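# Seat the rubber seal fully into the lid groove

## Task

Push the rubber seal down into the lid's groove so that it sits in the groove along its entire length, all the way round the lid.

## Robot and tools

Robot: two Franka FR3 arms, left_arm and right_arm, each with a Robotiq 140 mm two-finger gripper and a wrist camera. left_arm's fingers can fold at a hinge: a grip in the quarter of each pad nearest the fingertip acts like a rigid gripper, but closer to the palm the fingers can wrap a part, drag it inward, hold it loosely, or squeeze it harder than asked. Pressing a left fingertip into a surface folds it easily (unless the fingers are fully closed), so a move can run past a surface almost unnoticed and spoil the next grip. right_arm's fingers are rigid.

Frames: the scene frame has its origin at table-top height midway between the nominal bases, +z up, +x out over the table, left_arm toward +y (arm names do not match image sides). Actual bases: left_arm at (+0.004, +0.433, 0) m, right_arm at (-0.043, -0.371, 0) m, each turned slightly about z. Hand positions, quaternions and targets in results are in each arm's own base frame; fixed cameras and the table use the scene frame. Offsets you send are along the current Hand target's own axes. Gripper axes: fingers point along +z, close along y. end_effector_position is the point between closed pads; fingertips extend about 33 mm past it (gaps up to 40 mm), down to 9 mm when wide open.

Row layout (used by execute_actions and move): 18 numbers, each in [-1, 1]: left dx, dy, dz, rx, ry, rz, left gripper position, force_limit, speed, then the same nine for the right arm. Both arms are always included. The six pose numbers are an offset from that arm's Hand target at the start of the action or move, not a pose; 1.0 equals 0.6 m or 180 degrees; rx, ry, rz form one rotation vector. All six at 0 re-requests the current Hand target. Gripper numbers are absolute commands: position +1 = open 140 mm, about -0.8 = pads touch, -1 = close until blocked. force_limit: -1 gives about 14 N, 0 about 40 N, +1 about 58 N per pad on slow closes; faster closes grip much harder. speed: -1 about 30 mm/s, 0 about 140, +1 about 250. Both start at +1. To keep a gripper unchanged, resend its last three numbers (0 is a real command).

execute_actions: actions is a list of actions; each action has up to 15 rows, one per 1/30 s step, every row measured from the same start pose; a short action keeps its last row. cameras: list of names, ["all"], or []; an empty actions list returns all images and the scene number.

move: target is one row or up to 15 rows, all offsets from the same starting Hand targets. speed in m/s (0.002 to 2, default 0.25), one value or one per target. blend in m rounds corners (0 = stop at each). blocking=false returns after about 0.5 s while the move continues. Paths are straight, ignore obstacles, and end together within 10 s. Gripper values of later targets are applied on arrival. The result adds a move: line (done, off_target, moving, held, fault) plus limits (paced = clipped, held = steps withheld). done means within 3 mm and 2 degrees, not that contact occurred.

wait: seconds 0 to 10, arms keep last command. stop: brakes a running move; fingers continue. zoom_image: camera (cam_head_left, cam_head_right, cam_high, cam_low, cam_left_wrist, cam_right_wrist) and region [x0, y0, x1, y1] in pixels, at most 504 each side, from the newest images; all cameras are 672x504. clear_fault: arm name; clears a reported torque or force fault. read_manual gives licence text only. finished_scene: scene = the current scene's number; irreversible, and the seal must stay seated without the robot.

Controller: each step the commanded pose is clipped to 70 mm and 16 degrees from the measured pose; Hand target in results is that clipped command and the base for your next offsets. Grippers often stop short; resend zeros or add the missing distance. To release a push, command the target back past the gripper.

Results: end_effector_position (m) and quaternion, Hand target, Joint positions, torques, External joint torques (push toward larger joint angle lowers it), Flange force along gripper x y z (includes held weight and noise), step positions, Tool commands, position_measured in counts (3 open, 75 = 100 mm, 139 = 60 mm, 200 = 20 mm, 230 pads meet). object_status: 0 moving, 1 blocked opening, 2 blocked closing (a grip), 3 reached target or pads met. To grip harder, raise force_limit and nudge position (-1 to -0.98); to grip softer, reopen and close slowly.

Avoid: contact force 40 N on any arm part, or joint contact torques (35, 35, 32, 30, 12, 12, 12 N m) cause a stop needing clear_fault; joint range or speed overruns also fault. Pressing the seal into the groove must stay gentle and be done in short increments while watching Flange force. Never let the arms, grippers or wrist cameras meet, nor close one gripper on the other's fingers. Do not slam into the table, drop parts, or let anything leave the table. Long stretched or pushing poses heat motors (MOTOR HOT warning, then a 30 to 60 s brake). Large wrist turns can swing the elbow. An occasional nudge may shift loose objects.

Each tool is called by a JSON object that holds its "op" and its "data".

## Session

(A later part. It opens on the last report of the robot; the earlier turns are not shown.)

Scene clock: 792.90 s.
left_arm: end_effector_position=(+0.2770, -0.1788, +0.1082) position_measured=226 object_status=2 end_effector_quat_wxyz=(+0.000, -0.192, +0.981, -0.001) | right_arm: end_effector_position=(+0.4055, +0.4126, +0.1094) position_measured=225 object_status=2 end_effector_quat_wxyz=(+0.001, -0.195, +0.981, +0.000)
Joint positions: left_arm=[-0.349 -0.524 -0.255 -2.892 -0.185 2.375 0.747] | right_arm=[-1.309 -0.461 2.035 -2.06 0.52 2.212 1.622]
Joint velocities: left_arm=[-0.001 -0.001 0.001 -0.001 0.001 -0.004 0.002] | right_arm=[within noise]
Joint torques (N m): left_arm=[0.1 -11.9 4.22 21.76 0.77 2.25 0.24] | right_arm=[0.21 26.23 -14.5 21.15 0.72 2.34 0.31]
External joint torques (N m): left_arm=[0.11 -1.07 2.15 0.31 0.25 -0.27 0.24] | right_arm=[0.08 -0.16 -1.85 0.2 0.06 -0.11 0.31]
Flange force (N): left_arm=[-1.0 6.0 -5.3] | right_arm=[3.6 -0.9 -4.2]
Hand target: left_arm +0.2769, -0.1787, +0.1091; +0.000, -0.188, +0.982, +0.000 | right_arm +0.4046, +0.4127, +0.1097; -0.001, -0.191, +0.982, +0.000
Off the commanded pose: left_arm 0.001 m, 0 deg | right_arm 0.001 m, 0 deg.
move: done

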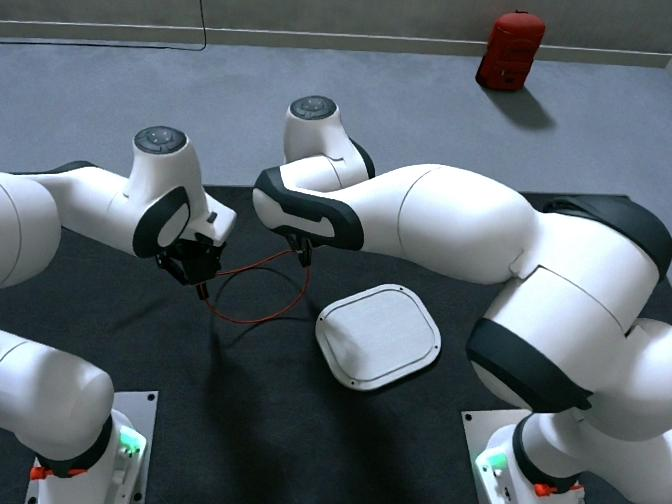

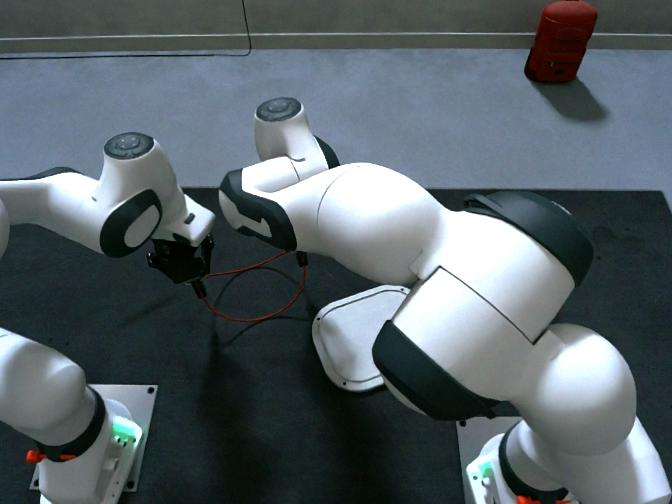

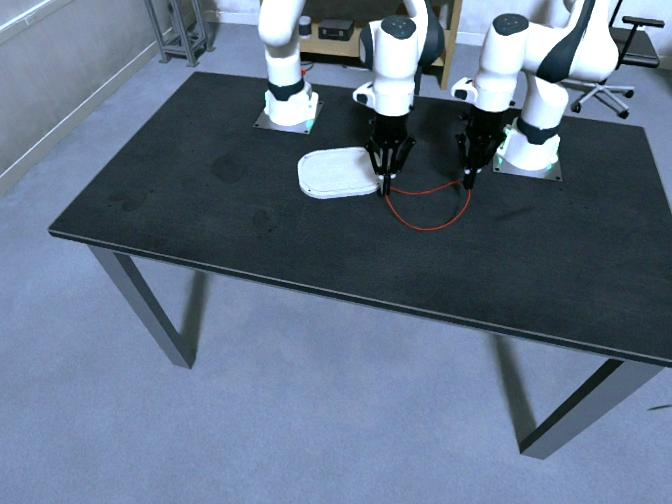

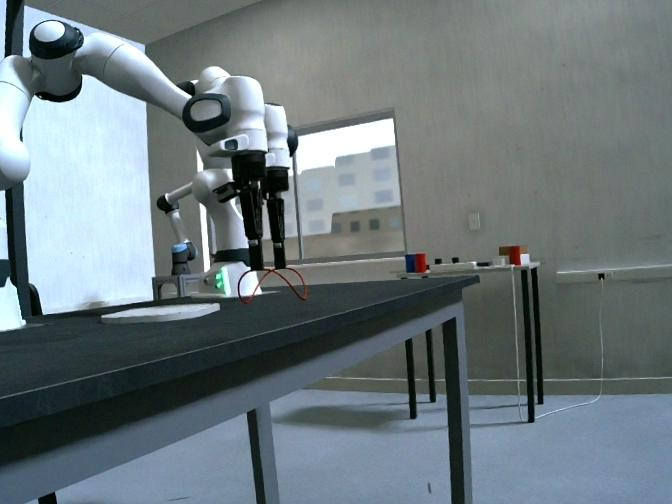

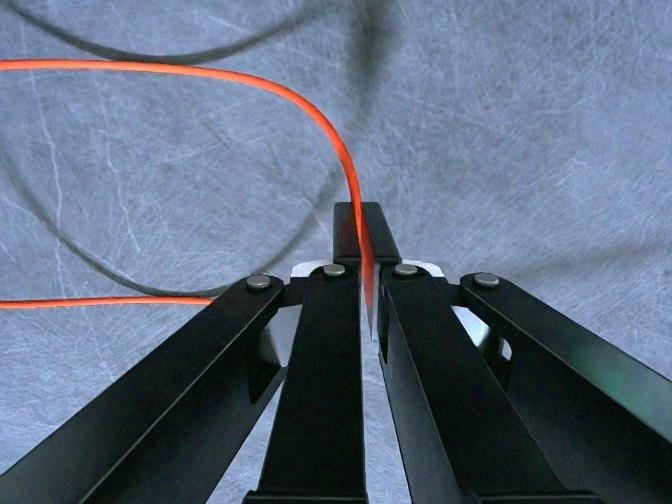

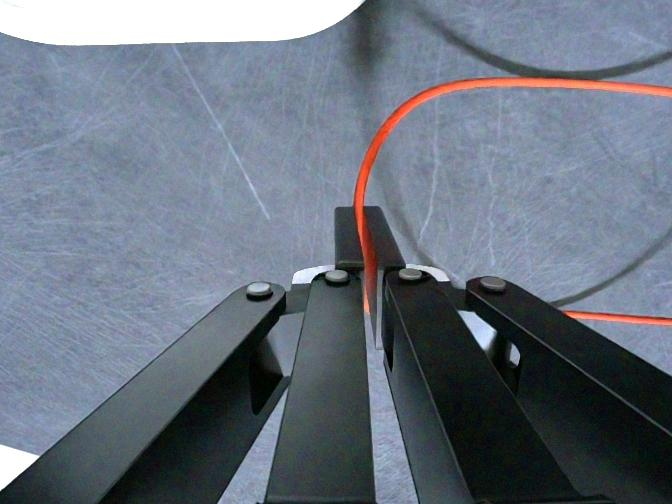

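{"op": "move", "data": {"target": [[0, 0, -0.0683, 0, 0, 0, -1, -0.5, -1, 0, 0, -0.0683, 0, 0, 0, -1, -0.5, -1],[0.1621, -0.1698, -0.0683, 0, 0, 0, -1, -0.5, -1, 0.1621, -0.1698, -0.0683, 0, 0, 0, -1, -0.5, -1]], "speed": 0.08, "blend": [0.02, 0], "cameras": ["all"]}}

Scene clock: 848.47 s.
left_arm: end_effector_position=(+0.2235, -0.3078, +0.1496) position_measured=226 object_status=2 end_effector_quat_wxyz=(+0.000, -0.184, +0.983, +0.002) | right_arm: end_effector_position=(+0.3522, +0.2822, +0.1514) position_measured=225 object_status=2 end_effector_quat_wxyz=(-0.001, -0.186, +0.983, +0.000)
Joint positions: left_arm=[-0.404 -0.48 -0.55 -2.684 -0.31 2.239 0.496] | right_arm=[-0.418 -0.403 1.071 -2.46 0.444 2.207 1.537]
Joint velocities: left_arm=[-0.001 -0.001 0.001 0.001 0.001 0.001 -0.006] | right_arm=[0 0.002 0.001 0.001 0 0.001 -0.006]
Joint torques (N m): left_arm=[0.79 -11.36 6.82 22.55 0.25 2.6 -0.24] | right_arm=[0.14 -3.59 -11.07 21.44 0.41 2.78 -0.15]
External joint torques (N m): left_arm=[0.84 0.25 1.42 0.39 -0.34 0.06 -0.24] | right_arm=[0.03 0.53 -1.31 -0.2 -0.25 0.33 -0.15]
Flange force (N): left_arm=[-2.6 -0.8 -0.9] | right_arm=[1.7 -2.8 -0.5]
Hand target: left_arm +0.2241, -0.3094, +0.1501; +0.000, -0.188, +0.982, +0.000 | right_arm +0.3527, +0.2818, +0.1508; -0.001, -0.191, +0.982, +0.000
Off the commanded pose: left_arm 0.002 m, 1 deg | right_arm 0.001 m, 1 deg.
move: done

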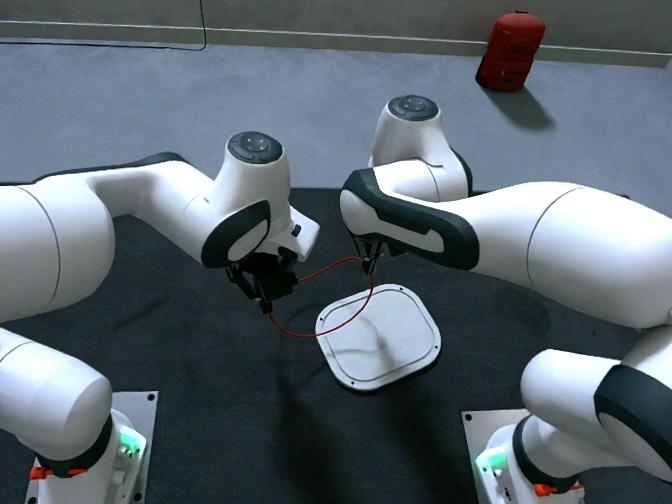

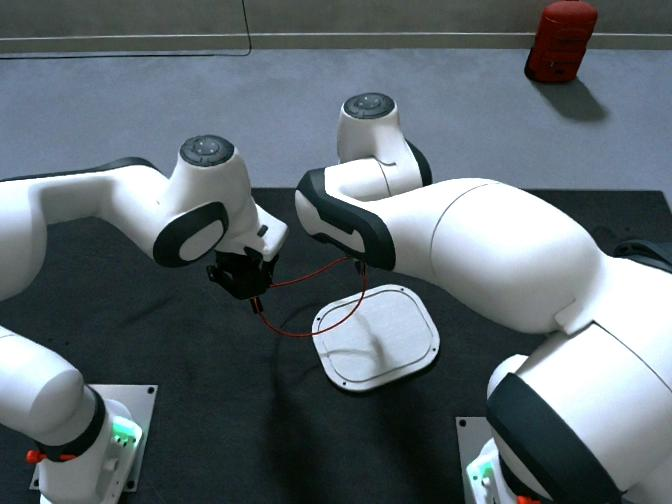

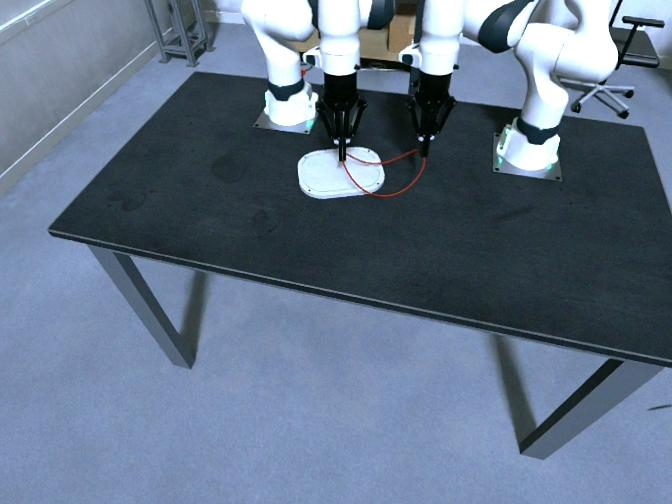

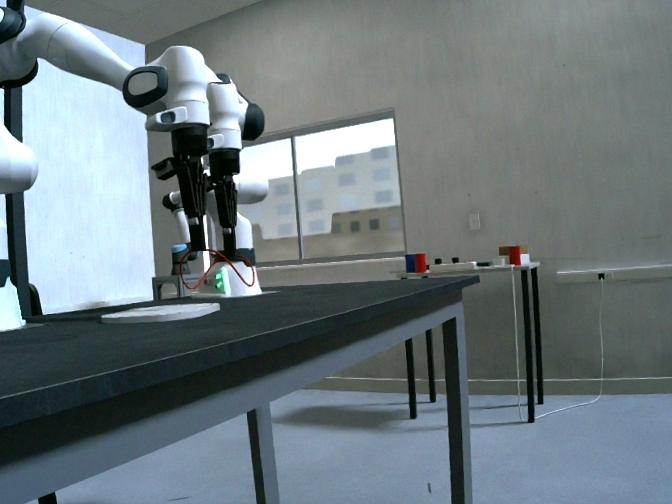

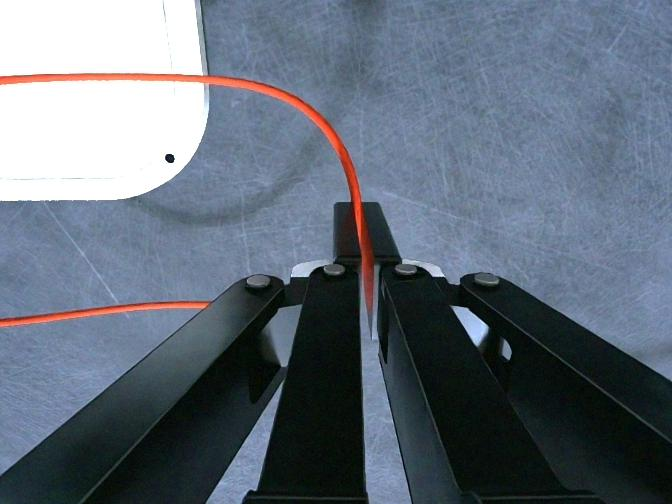

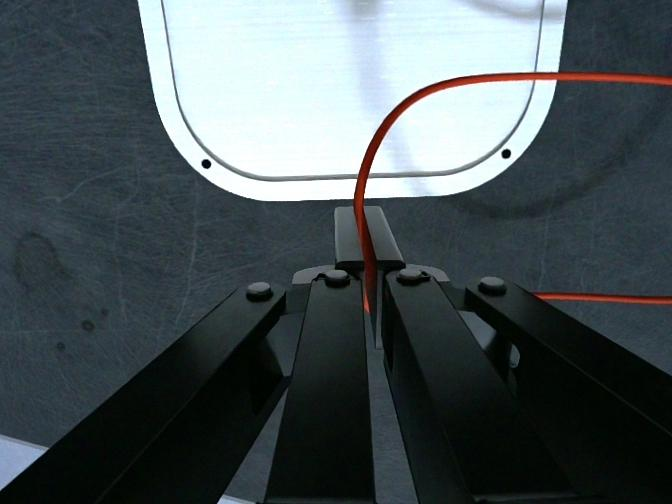

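{"op": "move", "data": {"target": [0.1621, -0.1697, 0, 0, 0, 0, -1, -0.5, -1, 0.1621, -0.1697, 0, 0, 0, 0, -1, -0.5, -1], "speed": 0.08, "cameras": ["all"]}}

Scene clock: 859.20 s.
left_arm: end_effector_position=(+0.1708, -0.4394, +0.1498) position_measured=226 object_status=2 end_effector_quat_wxyz=(-0.001, -0.185, +0.983, +0.000) | right_arm: end_effector_position=(+0.3022, +0.1519, +0.1516) position_measured=225 object_status=2 end_effector_quat_wxyz=(+0.001, -0.187, +0.982, +0.001)
Joint positions: left_arm=[-0.28 -0.219 -0.909 -2.414 -0.226 2.265 0.168] | right_arm=[-0.15 -0.697 0.639 -2.794 0.476 2.151 1.289]
Joint velocities: left_arm=[0.001 0.001 -0.001 0 0 0.001 -0.006] | right_arm=[within noise]
Joint torques (N m): left_arm=[0.78 -13.32 6.01 22.9 0.68 2.49 -0.19] | right_arm=[0.17 -4 -9.73 21.72 0.41 2.57 -0.21]
External joint torques (N m): left_arm=[0.81 0.33 1.22 0.47 0.11 -0.09 -0.19] | right_arm=[0.2 0.3 -0.84 0.01 -0.25 0.1 -0.21]
Flange force (N): left_arm=[-2.0 -3.0 -0.6] | right_arm=[0.0 -1.9 -0.4]
Hand target: left_arm +0.1714, -0.4399, +0.1501; +0.000, -0.188, +0.982, +0.000 | right_arm +0.3007, +0.1509, +0.1509; -0.001, -0.191, +0.982, +0.000
Off the commanded pose: left_arm 0.001 m, 0 deg | right_arm 0.002 m, 1 deg.
move: done

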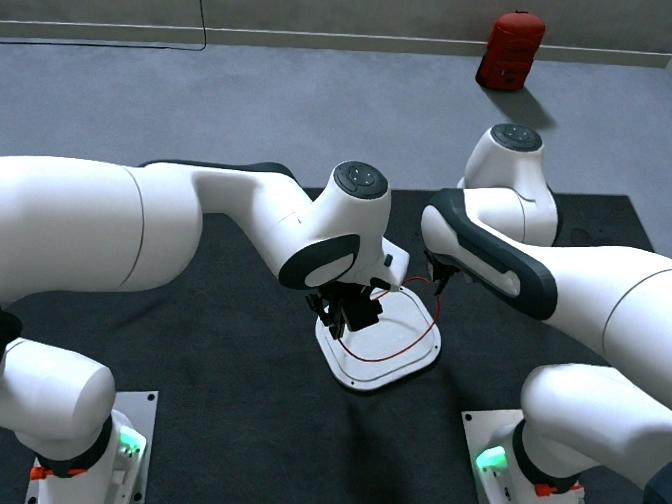

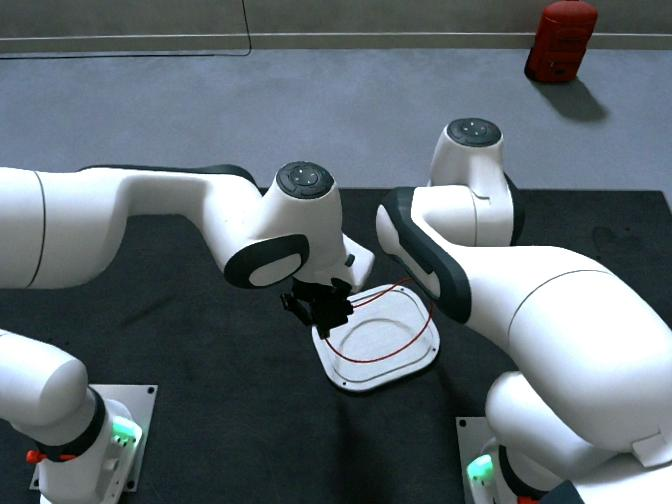

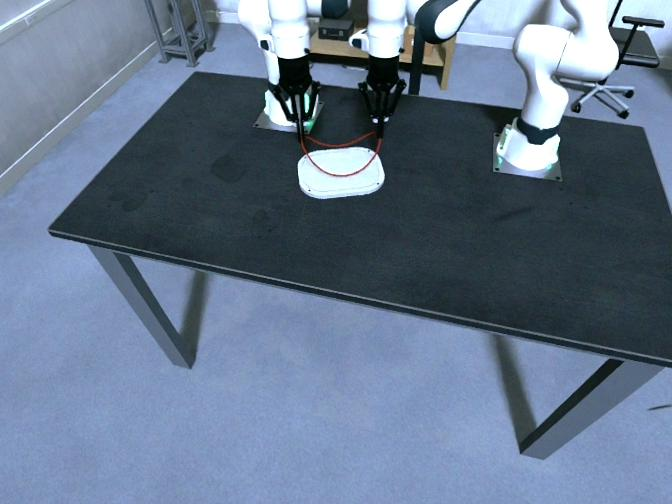

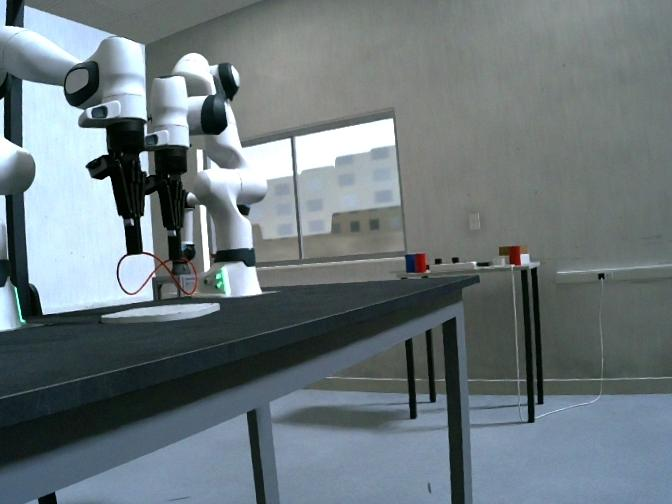

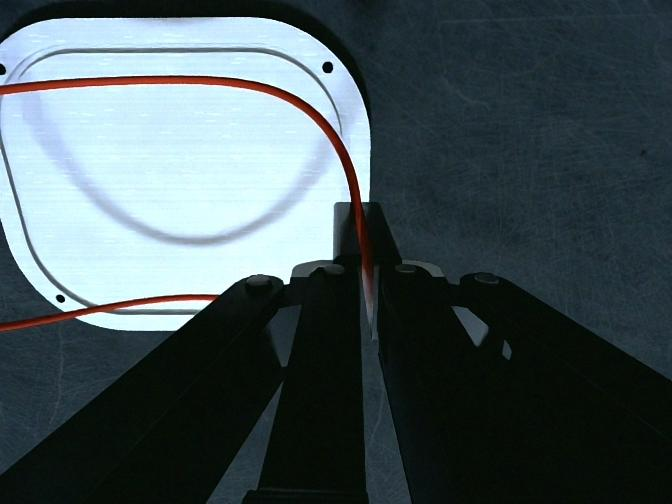

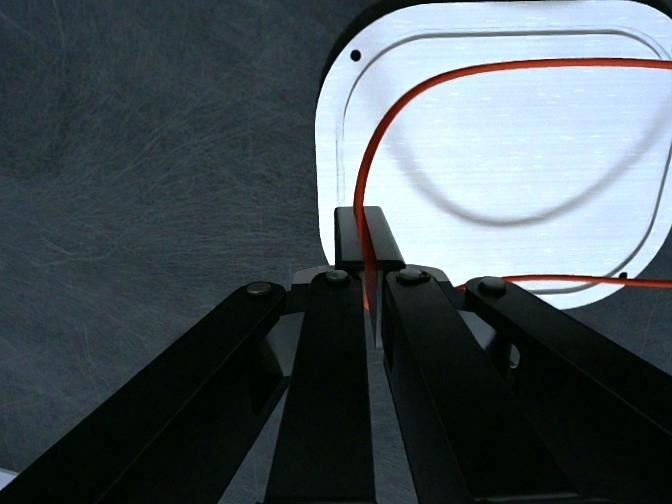

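{"op": "move", "data": {"target": [-0.008, -0.0025, 0.1083, 0, 0, 0, -1, -0.5, -1, 0.0107, -0.0133, 0.1083, 0, 0, 0, -1, -0.5, -1], "speed": 0.05, "cameras": ["all"]}}

{"op": "zoom_image", "data": {"camera": "cam_low", "region": [60, 180, 240, 330]}}

{"op": "zoom_image", "data": {"camera": "cam_high", "region": [260, 100, 430, 220]}}

Scene clock: 904.33 s.
left_arm: end_effector_position=(+0.1761, -0.4388, +0.0854) position_measured=226 object_status=2 end_effector_quat_wxyz=(+0.000, -0.186, +0.983, +0.001) | right_arm: end_effector_position=(+0.2977, +0.1413, +0.0868) position_measured=225 object_status=2 end_effector_quat_wxyz=(-0.001, -0.188, +0.982, +0.000)
Joint positions: left_arm=[-0.206 -0.02 -0.984 -2.469 -0.027 2.456 0.027] | right_arm=[-0.158 -0.549 0.701 -2.891 0.511 2.384 1.271]
Joint velocities: left_arm=[0 0 0.001 0 -0.001 0.001 -0.006] | right_arm=[within noise]
Joint torques (N m): left_arm=[0.37 -15.31 1.73 21.04 0.75 2.78 -0.26] | right_arm=[-0.15 -5.55 -7.69 19.86 0.63 2.74 -0.16]
External joint torques (N m): left_arm=[0.35 0.83 1.25 0.19 0.28 0.2 -0.26] | right_arm=[-0.12 0.99 -0.56 0.17 0.08 0.26 -0.16]
Flange force (N): left_arm=[-1.3 -7.3 5.8] | right_arm=[-3.8 -1.6 3.4]
Hand target: left_arm +0.1764, -0.4395, +0.0852; +0.000, -0.188, +0.982, +0.000 | right_arm +0.2977, +0.1411, +0.0859; -0.001, -0.191, +0.982, +0.000
Off the commanded pose: left_arm 0.001 m, 0 deg | right_arm 0.001 m, 0 deg.
move: done

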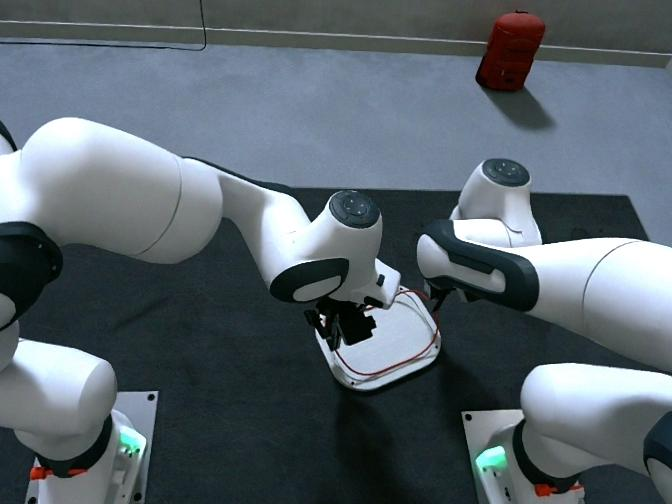

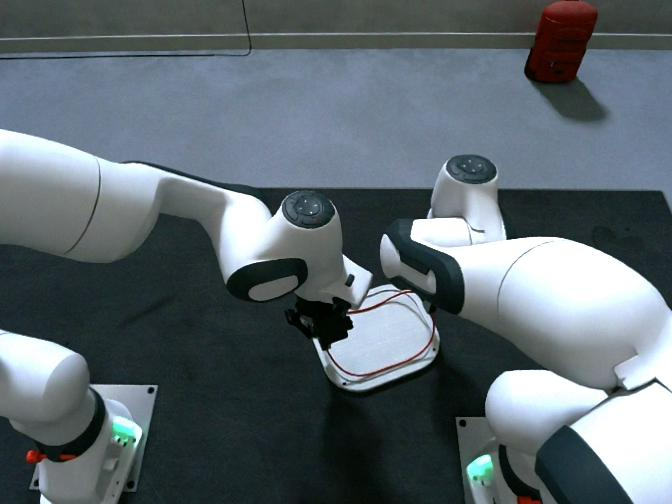

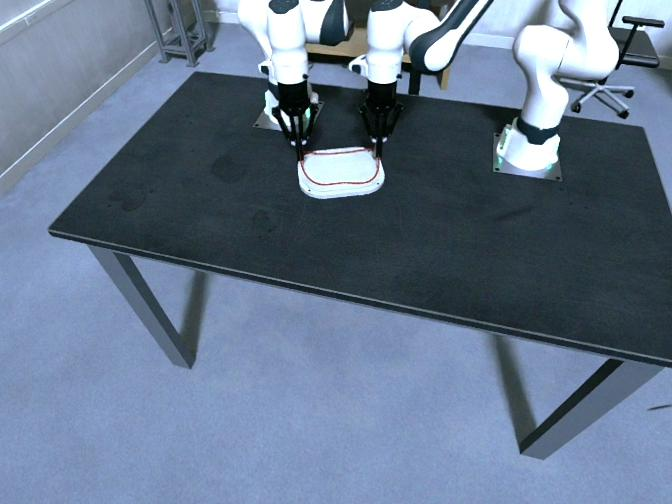

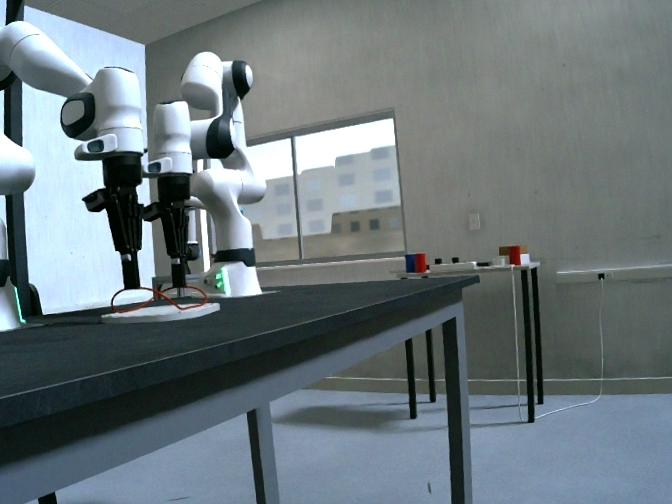

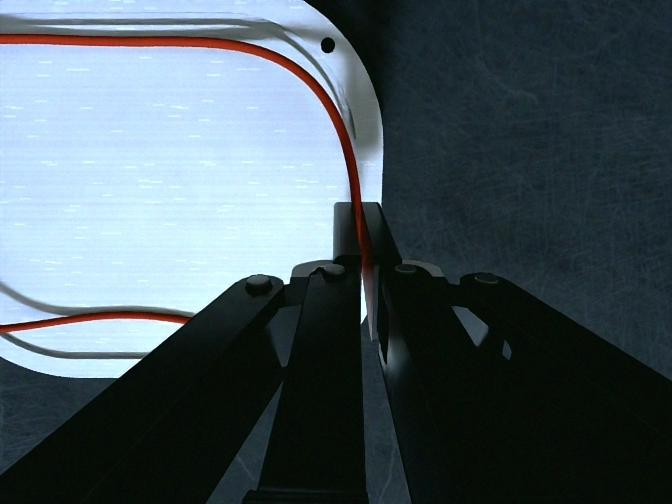

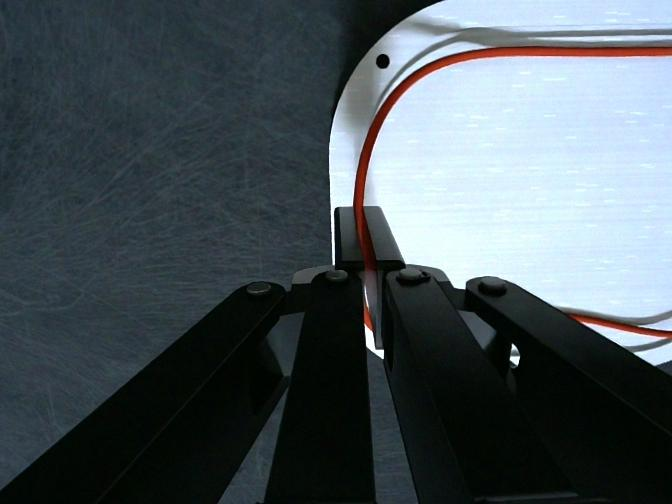

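Scaled by 2.800 from the camera's 672x504 image, which has a finer 960x720 frame.

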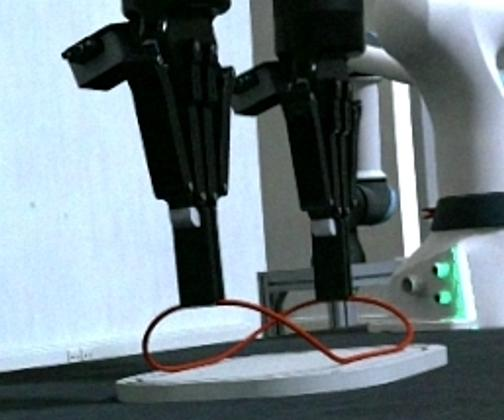

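Scaled by 2.965 from the camera's 672x504 image, which has a finer 960x720 frame.

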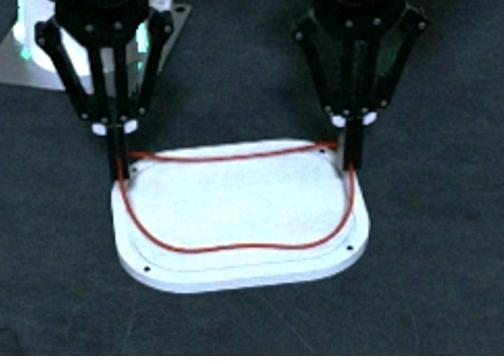

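{"op": "move", "data": {"target": [0, -0.0017, 0.0417, 0, 0, 0, -1, -0.5, -1, -0.004, 0.003, 0.0433, 0, 0, 0, -1, -0.5, -1], "speed": 0.04, "cameras": ["cam_left_wrist", "cam_right_wrist", "cam_low", "cam_high"]}}

{"op": "zoom_image", "data": {"camera": "cam_low", "region": [60, 220, 240, 330]}}

{"op": "zoom_image", "data": {"camera": "cam_right_wrist", "region": [300, 30, 460, 220]}}

{"op": "zoom_image", "data": {"camera": "cam_left_wrist", "region": [260, 30, 420, 220]}}

Scene clock: 925.50 s.
left_arm: end_effector_position=(+0.1769, -0.4396, +0.0605) position_measured=226 object_status=2 end_effector_quat_wxyz=(+0.000, -0.186, +0.982, +0.001) | right_arm: end_effector_position=(+0.2990, +0.1437, +0.0607) position_measured=225 object_status=2 end_effector_quat_wxyz=(-0.001, -0.194, +0.981, -0.001)
Joint positions: left_arm=[-0.221 0.082 -0.958 -2.477 0.116 2.519 -0.076] | right_arm=[-0.183 -0.448 0.749 -2.903 0.513 2.498 1.271]
Joint velocities: left_arm=[-0.001 0.002 0 0.001 0 0 -0.005] | right_arm=[within noise]
Joint torques (N m): left_arm=[-0.05 -17.77 0.08 20.2 0.72 2.79 -0.29] | right_arm=[-0.95 -6.93 -6.1 18.9 0.92 2.74 0.03]
External joint torques (N m): left_arm=[-0.1 0.9 1.91 0.28 0.29 0.21 -0.29] | right_arm=[-0.95 0.9 0.03 0.49 0.45 0.29 0.03]
Flange force (N): left_arm=[-0.7 -10.4 9.9] | right_arm=[-6.5 -1.1 5.5]
Hand target: left_arm +0.1768, -0.4405, +0.0601; +0.000, -0.188, +0.982, +0.000 | right_arm +0.2992, +0.1437, +0.0599; -0.001, -0.191, +0.982, +0.000
Off the commanded pose: left_arm 0.001 m, 0 deg | right_arm 0.001 m, 0 deg.
move: done
Images, in order (width x height): cam_high 672x504, cam_low 672x504, cam_left_wrist 672x504, cam_right_wrist 672x504.

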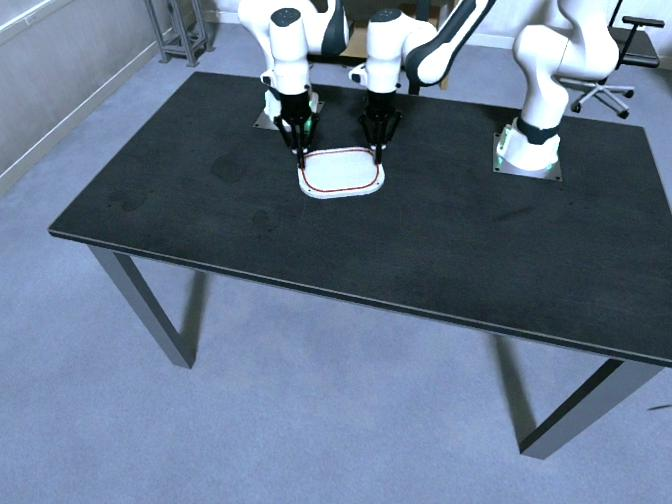

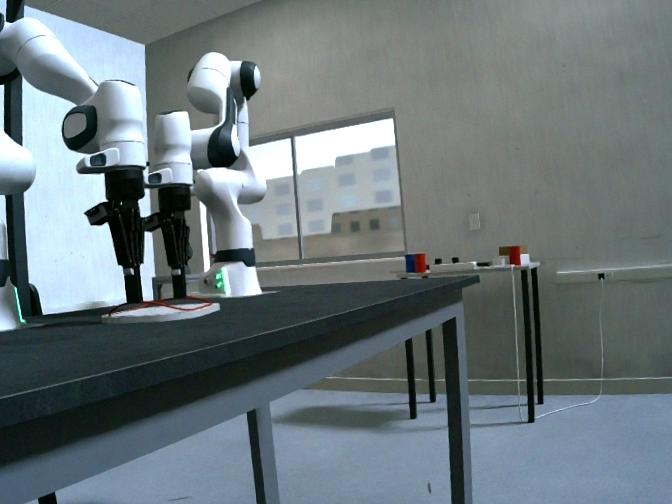

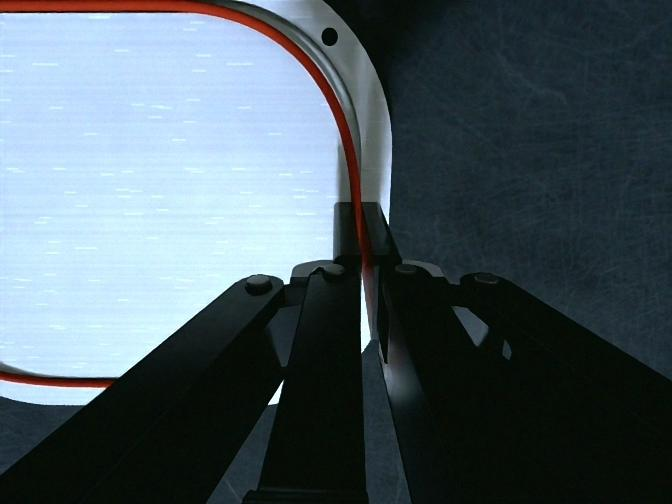

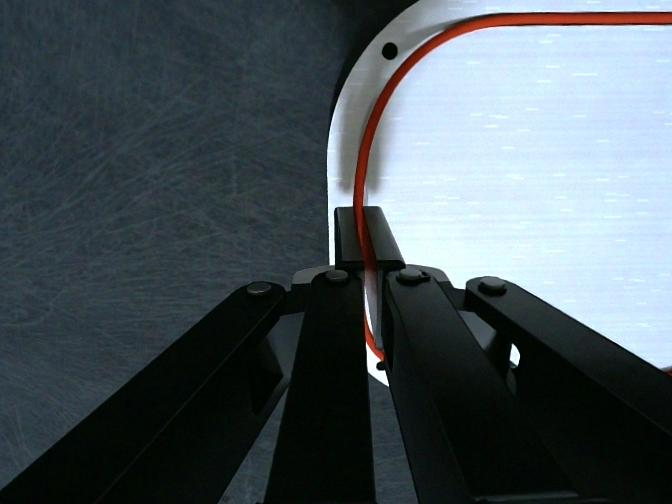

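Scaled by 2.800 from the camera's 672x504 image, which has a finer 960x720 frame.

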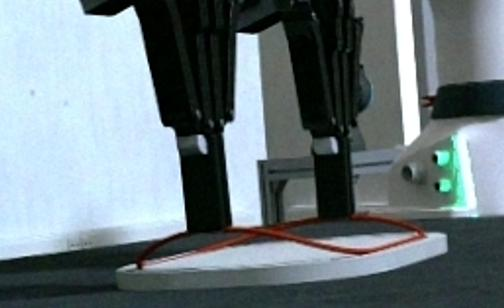

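Scaled by 2.653 from the camera's 672x504 image, which has a finer 960x720 frame.

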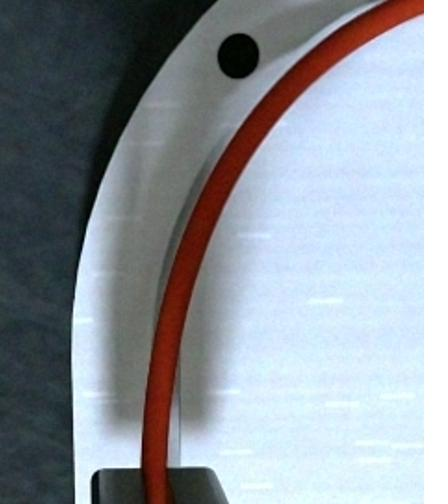

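Scaled by 2.653 from the camera's 672x504 image, which has a finer 960x720 frame.

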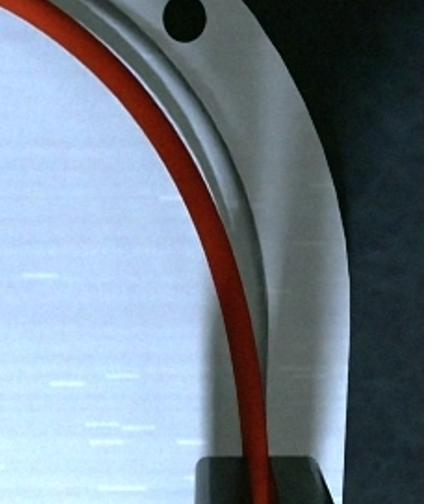

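{"op": "move", "data": {"target": [0, 0, 0.0133, 0, 0, 0, -1, -0.5, -1, -0.0022, 0.0045, 0.0133, 0, 0, 0, -1, -0.5, -1], "speed": 0.03, "cameras": ["cam_left_wrist", "cam_right_wrist", "cam_low"]}}

{"op": "zoom_image", "data": {"camera": "cam_low", "region": [90, 240, 240, 330]}}

{"op": "zoom_image", "data": {"camera": "cam_right_wrist", "region": [300, 30, 460, 220]}}

{"op": "zoom_image", "data": {"camera": "cam_left_wrist", "region": [260, 30, 420, 220]}}

Scene clock: 966.00 s.
left_arm: end_effector_position=(+0.1774, -0.4404, +0.0531) position_measured=226 object_status=2 end_effector_quat_wxyz=(+0.000, -0.186, +0.982, +0.000) | right_arm: end_effector_position=(+0.2991, +0.1465, +0.0526) position_measured=225 object_status=2 end_effector_quat_wxyz=(-0.001, -0.196, +0.981, -0.001)
Joint positions: left_arm=[-0.235 0.112 -0.939 -2.477 0.161 2.537 -0.107] | right_arm=[-0.197 -0.414 0.775 -2.903 0.514 2.533 1.276]
Joint velocities: left_arm=[-0.002 0 0 -0.002 0.001 0.002 -0.006] | right_arm=[within noise]
Joint torques (N m): left_arm=[-0.07 -18.74 -0.64 19.88 0.73 2.78 -0.15] | right_arm=[-1 -7.31 -5.8 18.48 0.91 2.68 0.16]
External joint torques (N m): left_arm=[-0.06 0.97 1.92 0.17 0.3 0.18 -0.15] | right_arm=[-0.97 0.88 0.08 0.45 0.46 0.22 0.16]
Flange force (N): left_arm=[-0.9 -9.9 10.4] | right_arm=[-6.5 -0.7 5.7]
Hand target: left_arm +0.1768, -0.4405, +0.0522; +0.000, -0.188, +0.982, +0.000 | right_arm +0.2994, +0.1467, +0.0519; -0.001, -0.191, +0.982, +0.000
Off the commanded pose: left_arm 0.001 m, 0 deg | right_arm 0.001 m, 1 deg.
move: done
Images, in order (width x height): cam_low 672x504, cam_left_wrist 672x504, cam_right_wrist 672x504.

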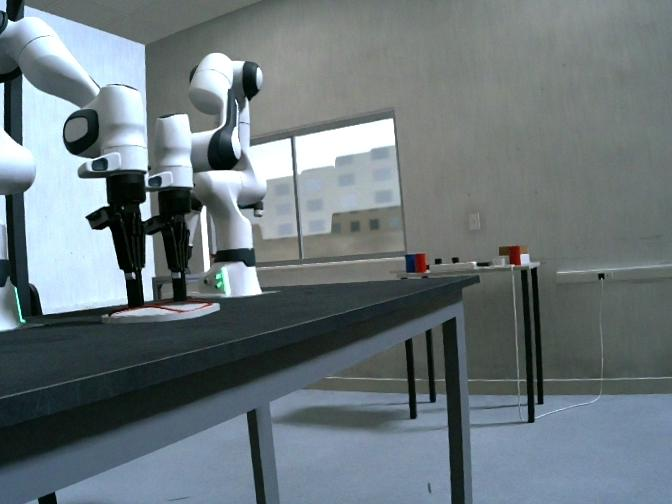

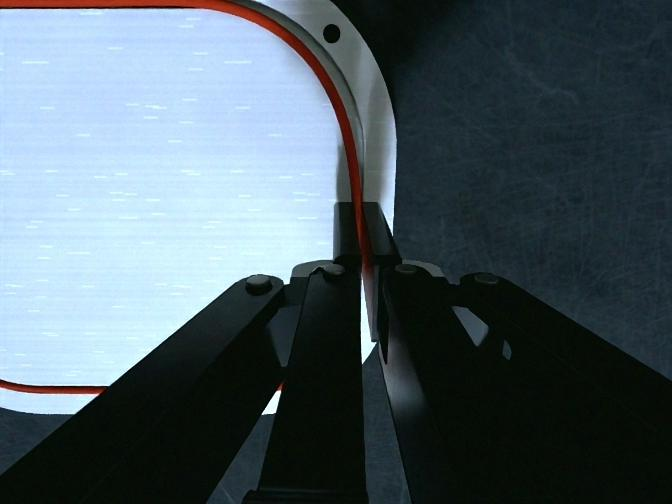

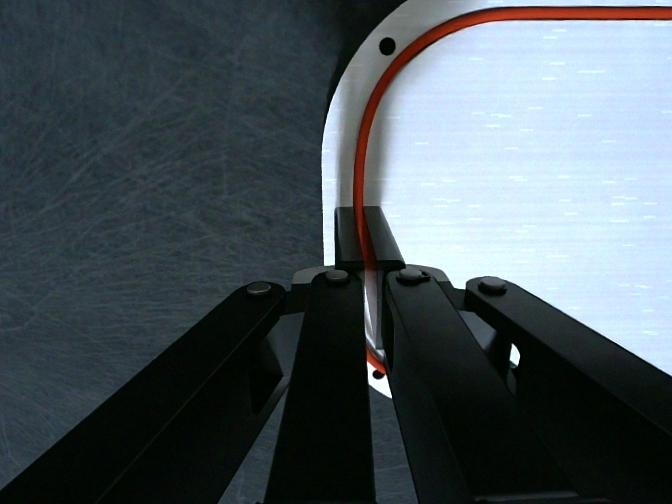

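Scaled by 3.360 from the camera's 672x504 image, which has a finer 960x720 frame.

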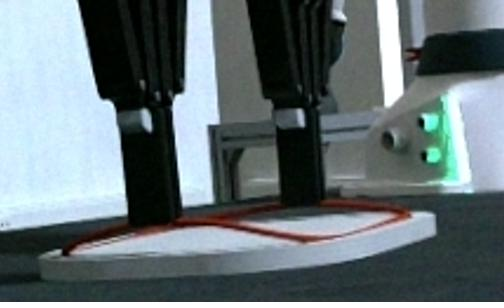

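Scaled by 2.653 from the camera's 672x504 image, which has a finer 960x720 frame.

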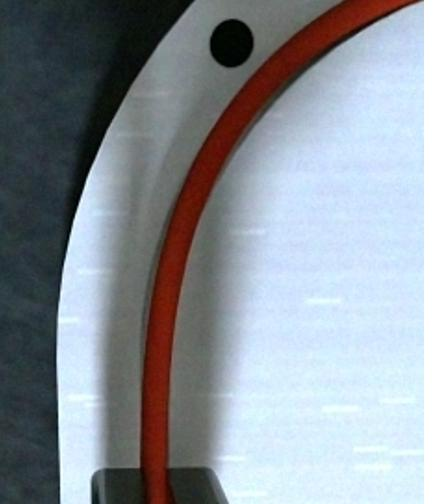

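Scaled by 2.653 from the camera's 672x504 image, which has a finer 960x720 frame.

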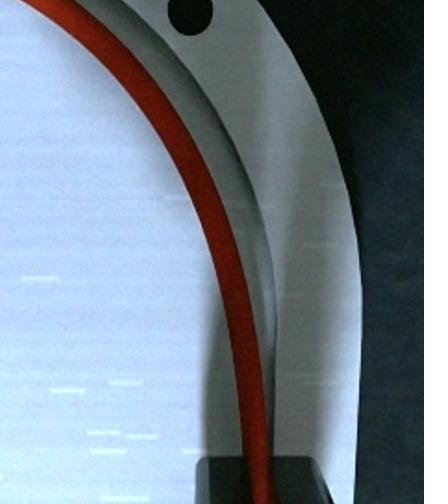

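{"op": "move", "data": {"target": [0, 0.001, 0.005, 0, 0, 0, -1, -0.5, -1, 0, 0.0025, 0.005, 0, 0, 0, -1, -0.5, -1], "speed": 0.02, "cameras": []}}

{"op": "move", "data": {"target": [0, 0, 0.0025, 0, 0, 0, -1, -0.5, -1, 0, 0, 0.0025, 0, 0, 0, -1, -0.5, -1], "speed": 0.02, "cameras": ["cam_left_wrist", "cam_right_wrist", "cam_low"]}}

{"op": "zoom_image", "data": {"camera": "cam_low", "region": [90, 240, 240, 330]}}

{"op": "zoom_image", "data": {"camera": "cam_right_wrist", "region": [320, 60, 440, 220]}}

{"op": "zoom_image", "data": {"camera": "cam_left_wrist", "region": [300, 60, 420, 220]}}

Scene clock: 984.03 s.
left_arm: end_effector_position=(+0.1773, -0.4399, +0.0502) position_measured=226 object_status=2 end_effector_quat_wxyz=(+0.000, -0.186, +0.982, +0.000) | right_arm: end_effector_position=(+0.2987, +0.1481, +0.0497) position_measured=225 object_status=2 end_effector_quat_wxyz=(-0.001, -0.196, +0.981, -0.001)
Joint positions: left_arm=[-0.241 0.121 -0.931 -2.479 0.174 2.544 -0.117] | right_arm=[-0.204 -0.403 0.788 -2.903 0.517 2.545 1.278]
Joint velocities: left_arm=[-0.002 0.001 0.003 -0.001 0.002 0.002 -0.006] | right_arm=[-0.002 0.001 0.003 0 0.001 0.005 0.001]
Joint torques (N m): left_arm=[-0.43 -19.06 -0.91 19.5 0.73 2.8 -0.26] | right_arm=[-1.1 -7.38 -6.7 18.3 0.89 2.75 0.17]
External joint torques (N m): left_arm=[-0.48 0.86 1.76 0.01 0.31 0.22 -0.26] | right_arm=[-1.1 0.91 -0.88 0.32 0.45 0.27 0.17]
Flange force (N): left_arm=[0.1 -9.6 11.1] | right_arm=[-5.2 -2.5 4.6]
Hand target: left_arm +0.1766, -0.4399, +0.0492; +0.000, -0.188, +0.982, +0.000 | right_arm +0.2988, +0.1480, +0.0489; -0.001, -0.191, +0.982, +0.000
Off the commanded pose: left_arm 0.001 m, 0 deg | right_arm 0.001 m, 1 deg.
move: done
No camera images: "cameras" was empty.

Scene clock: 984.73 s.
left_arm: end_effector_position=(+0.1773, -0.4400, +0.0487) position_measured=226 object_status=2 end_effector_quat_wxyz=(+0.000, -0.187, +0.982, +0.000) | right_arm: end_effector_position=(+0.2989, +0.1483, +0.0484) position_measured=225 object_status=2 end_effector_quat_wxyz=(-0.001, -0.196, +0.981, +0.000)
Joint positions: left_arm=[-0.246 0.126 -0.925 -2.479 0.181 2.548 -0.123] | right_arm=[-0.209 -0.398 0.795 -2.903 0.52 2.551 1.278]
Joint velocities: left_arm=[-0.005 0 0.005 0 0.001 0.003 -0.006] | right_arm=[-0.005 0.001 0.006 0 0.004 0.003 0]
Joint torques (N m): left_arm=[0.16 -19.26 -1.03 19.42 0.74 2.82 -0.25] | right_arm=[-1.12 -7.37 -6.05 18.01 1.02 2.79 0.14]
External joint torques (N m): left_arm=[0.06 0.97 1.7 -0.16 0.33 0.21 -0.25] | right_arm=[-1.11 0.84 -0.28 0.27 0.57 0.34 0.14]
Flange force (N): left_arm=[-0.5 -8.4 10.6] | right_arm=[-5.5 -1.5 5.8]
Hand target: left_arm +0.1766, -0.4399, +0.0477; +0.000, -0.188, +0.982, +0.000 | right_arm +0.2988, +0.1480, +0.0474; -0.001, -0.191, +0.982, +0.000
Off the commanded pose: left_arm 0.001 m, 0 deg | right_arm 0.001 m, 1 deg.
move: done
Images, in order (width x height): cam_low 672x504, cam_left_wrist 672x504, cam_right_wrist 672x504.

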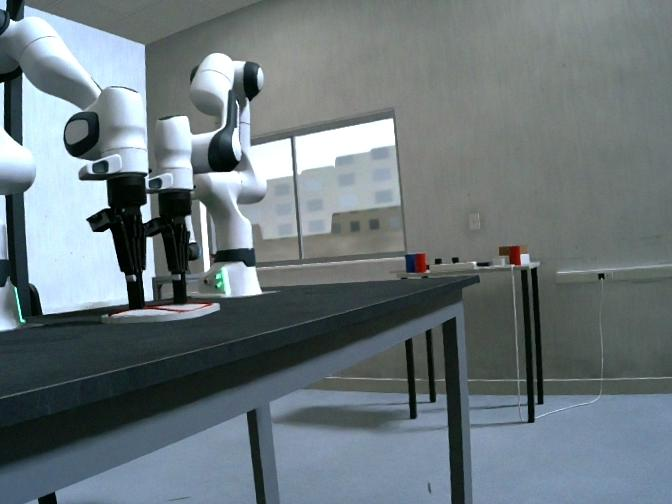

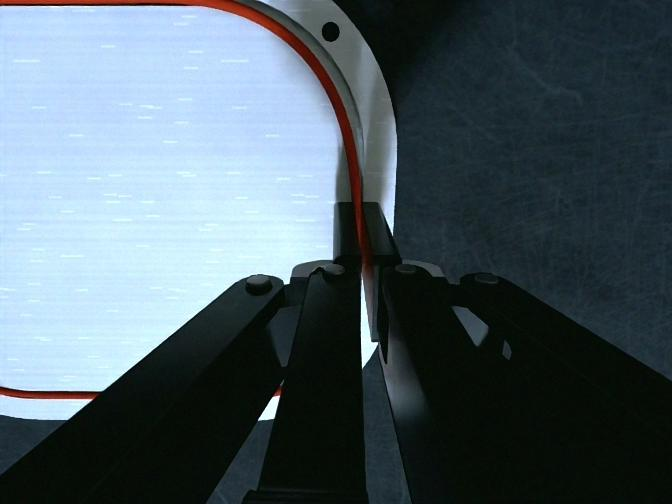

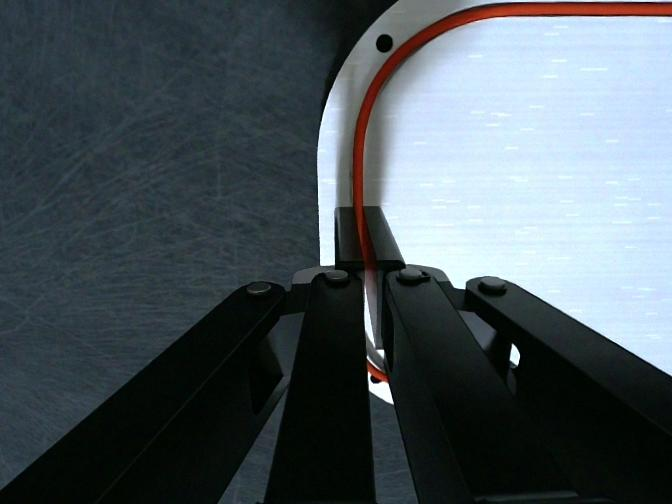

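Scaled by 3.360 from the camera's 672x504 image, which has a finer 960x720 frame.

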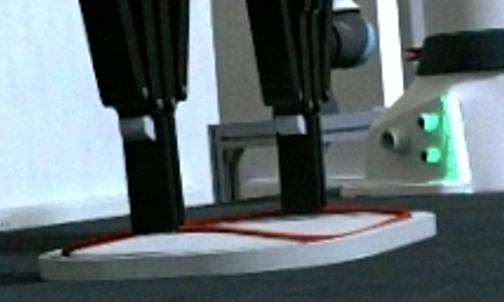

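Scaled by 3.150 from the camera's 672x504 image, which has a finer 960x720 frame.

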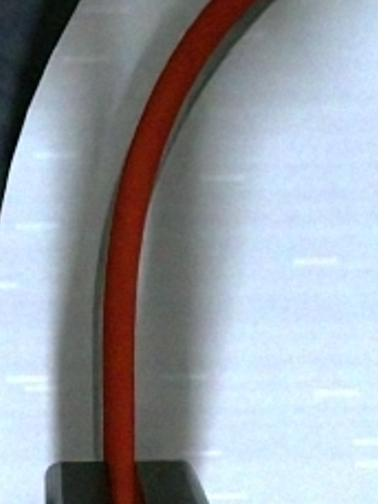

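Scaled by 3.150 from the camera's 672x504 image, which has a finer 960x720 frame.

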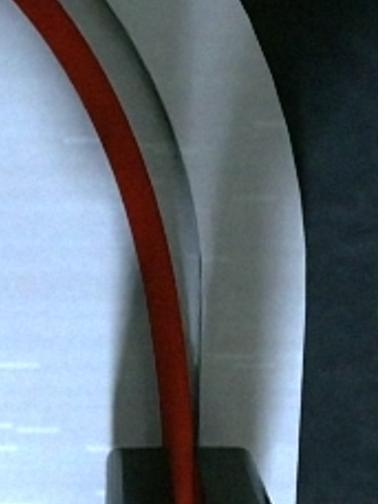

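{"op": "move", "data": {"target": [0, 0, 0.0025, 0, 0, 0, -1, -0.5, -1, 0, 0, 0.0025, 0, 0, 0, -1, -0.5, -1], "speed": 0.02, "cameras": []}}

Scene clock: 992.87 s.
left_arm: end_effector_position=(+0.1773, -0.4400, +0.0472) position_measured=226 object_status=2 end_effector_quat_wxyz=(+0.000, -0.187, +0.982, +0.000) | right_arm: end_effector_position=(+0.2990, +0.1483, +0.0469) position_measured=225 object_status=2 end_effector_quat_wxyz=(-0.001, -0.195, +0.981, +0.000)
Joint positions: left_arm=[-0.252 0.131 -0.919 -2.48 0.189 2.551 -0.128] | right_arm=[-0.214 -0.393 0.801 -2.904 0.521 2.558 1.278]
Joint velocities: left_arm=[-0.005 0 0.005 -0.001 0.002 0.002 -0.004] | right_arm=[-0.004 0 0.004 -0.001 0.003 0.004 0]
Joint torques (N m): left_arm=[0.57 -19.45 -0.85 19.42 0.71 2.79 -0.22] | right_arm=[-0.29 -7.4 -5.36 17.89 0.94 2.78 0.15]
External joint torques (N m): left_arm=[0.55 0.89 2.05 0 0.29 0.2 -0.22] | right_arm=[-0.26 0.86 0.39 0.22 0.5 0.32 0.15]
Flange force (N): left_arm=[-1.5 -8.2 10.1] | right_arm=[-4.0 0.9 5.9]
Hand target: left_arm +0.1766, -0.4399, +0.0462; +0.000, -0.188, +0.982, +0.000 | right_arm +0.2988, +0.1480, +0.0459; -0.001, -0.191, +0.982, +0.000
Off the commanded pose: left_arm 0.001 m, 0 deg | right_arm 0.001 m, 0 deg.
move: done
No camera images: "cameras" was empty.


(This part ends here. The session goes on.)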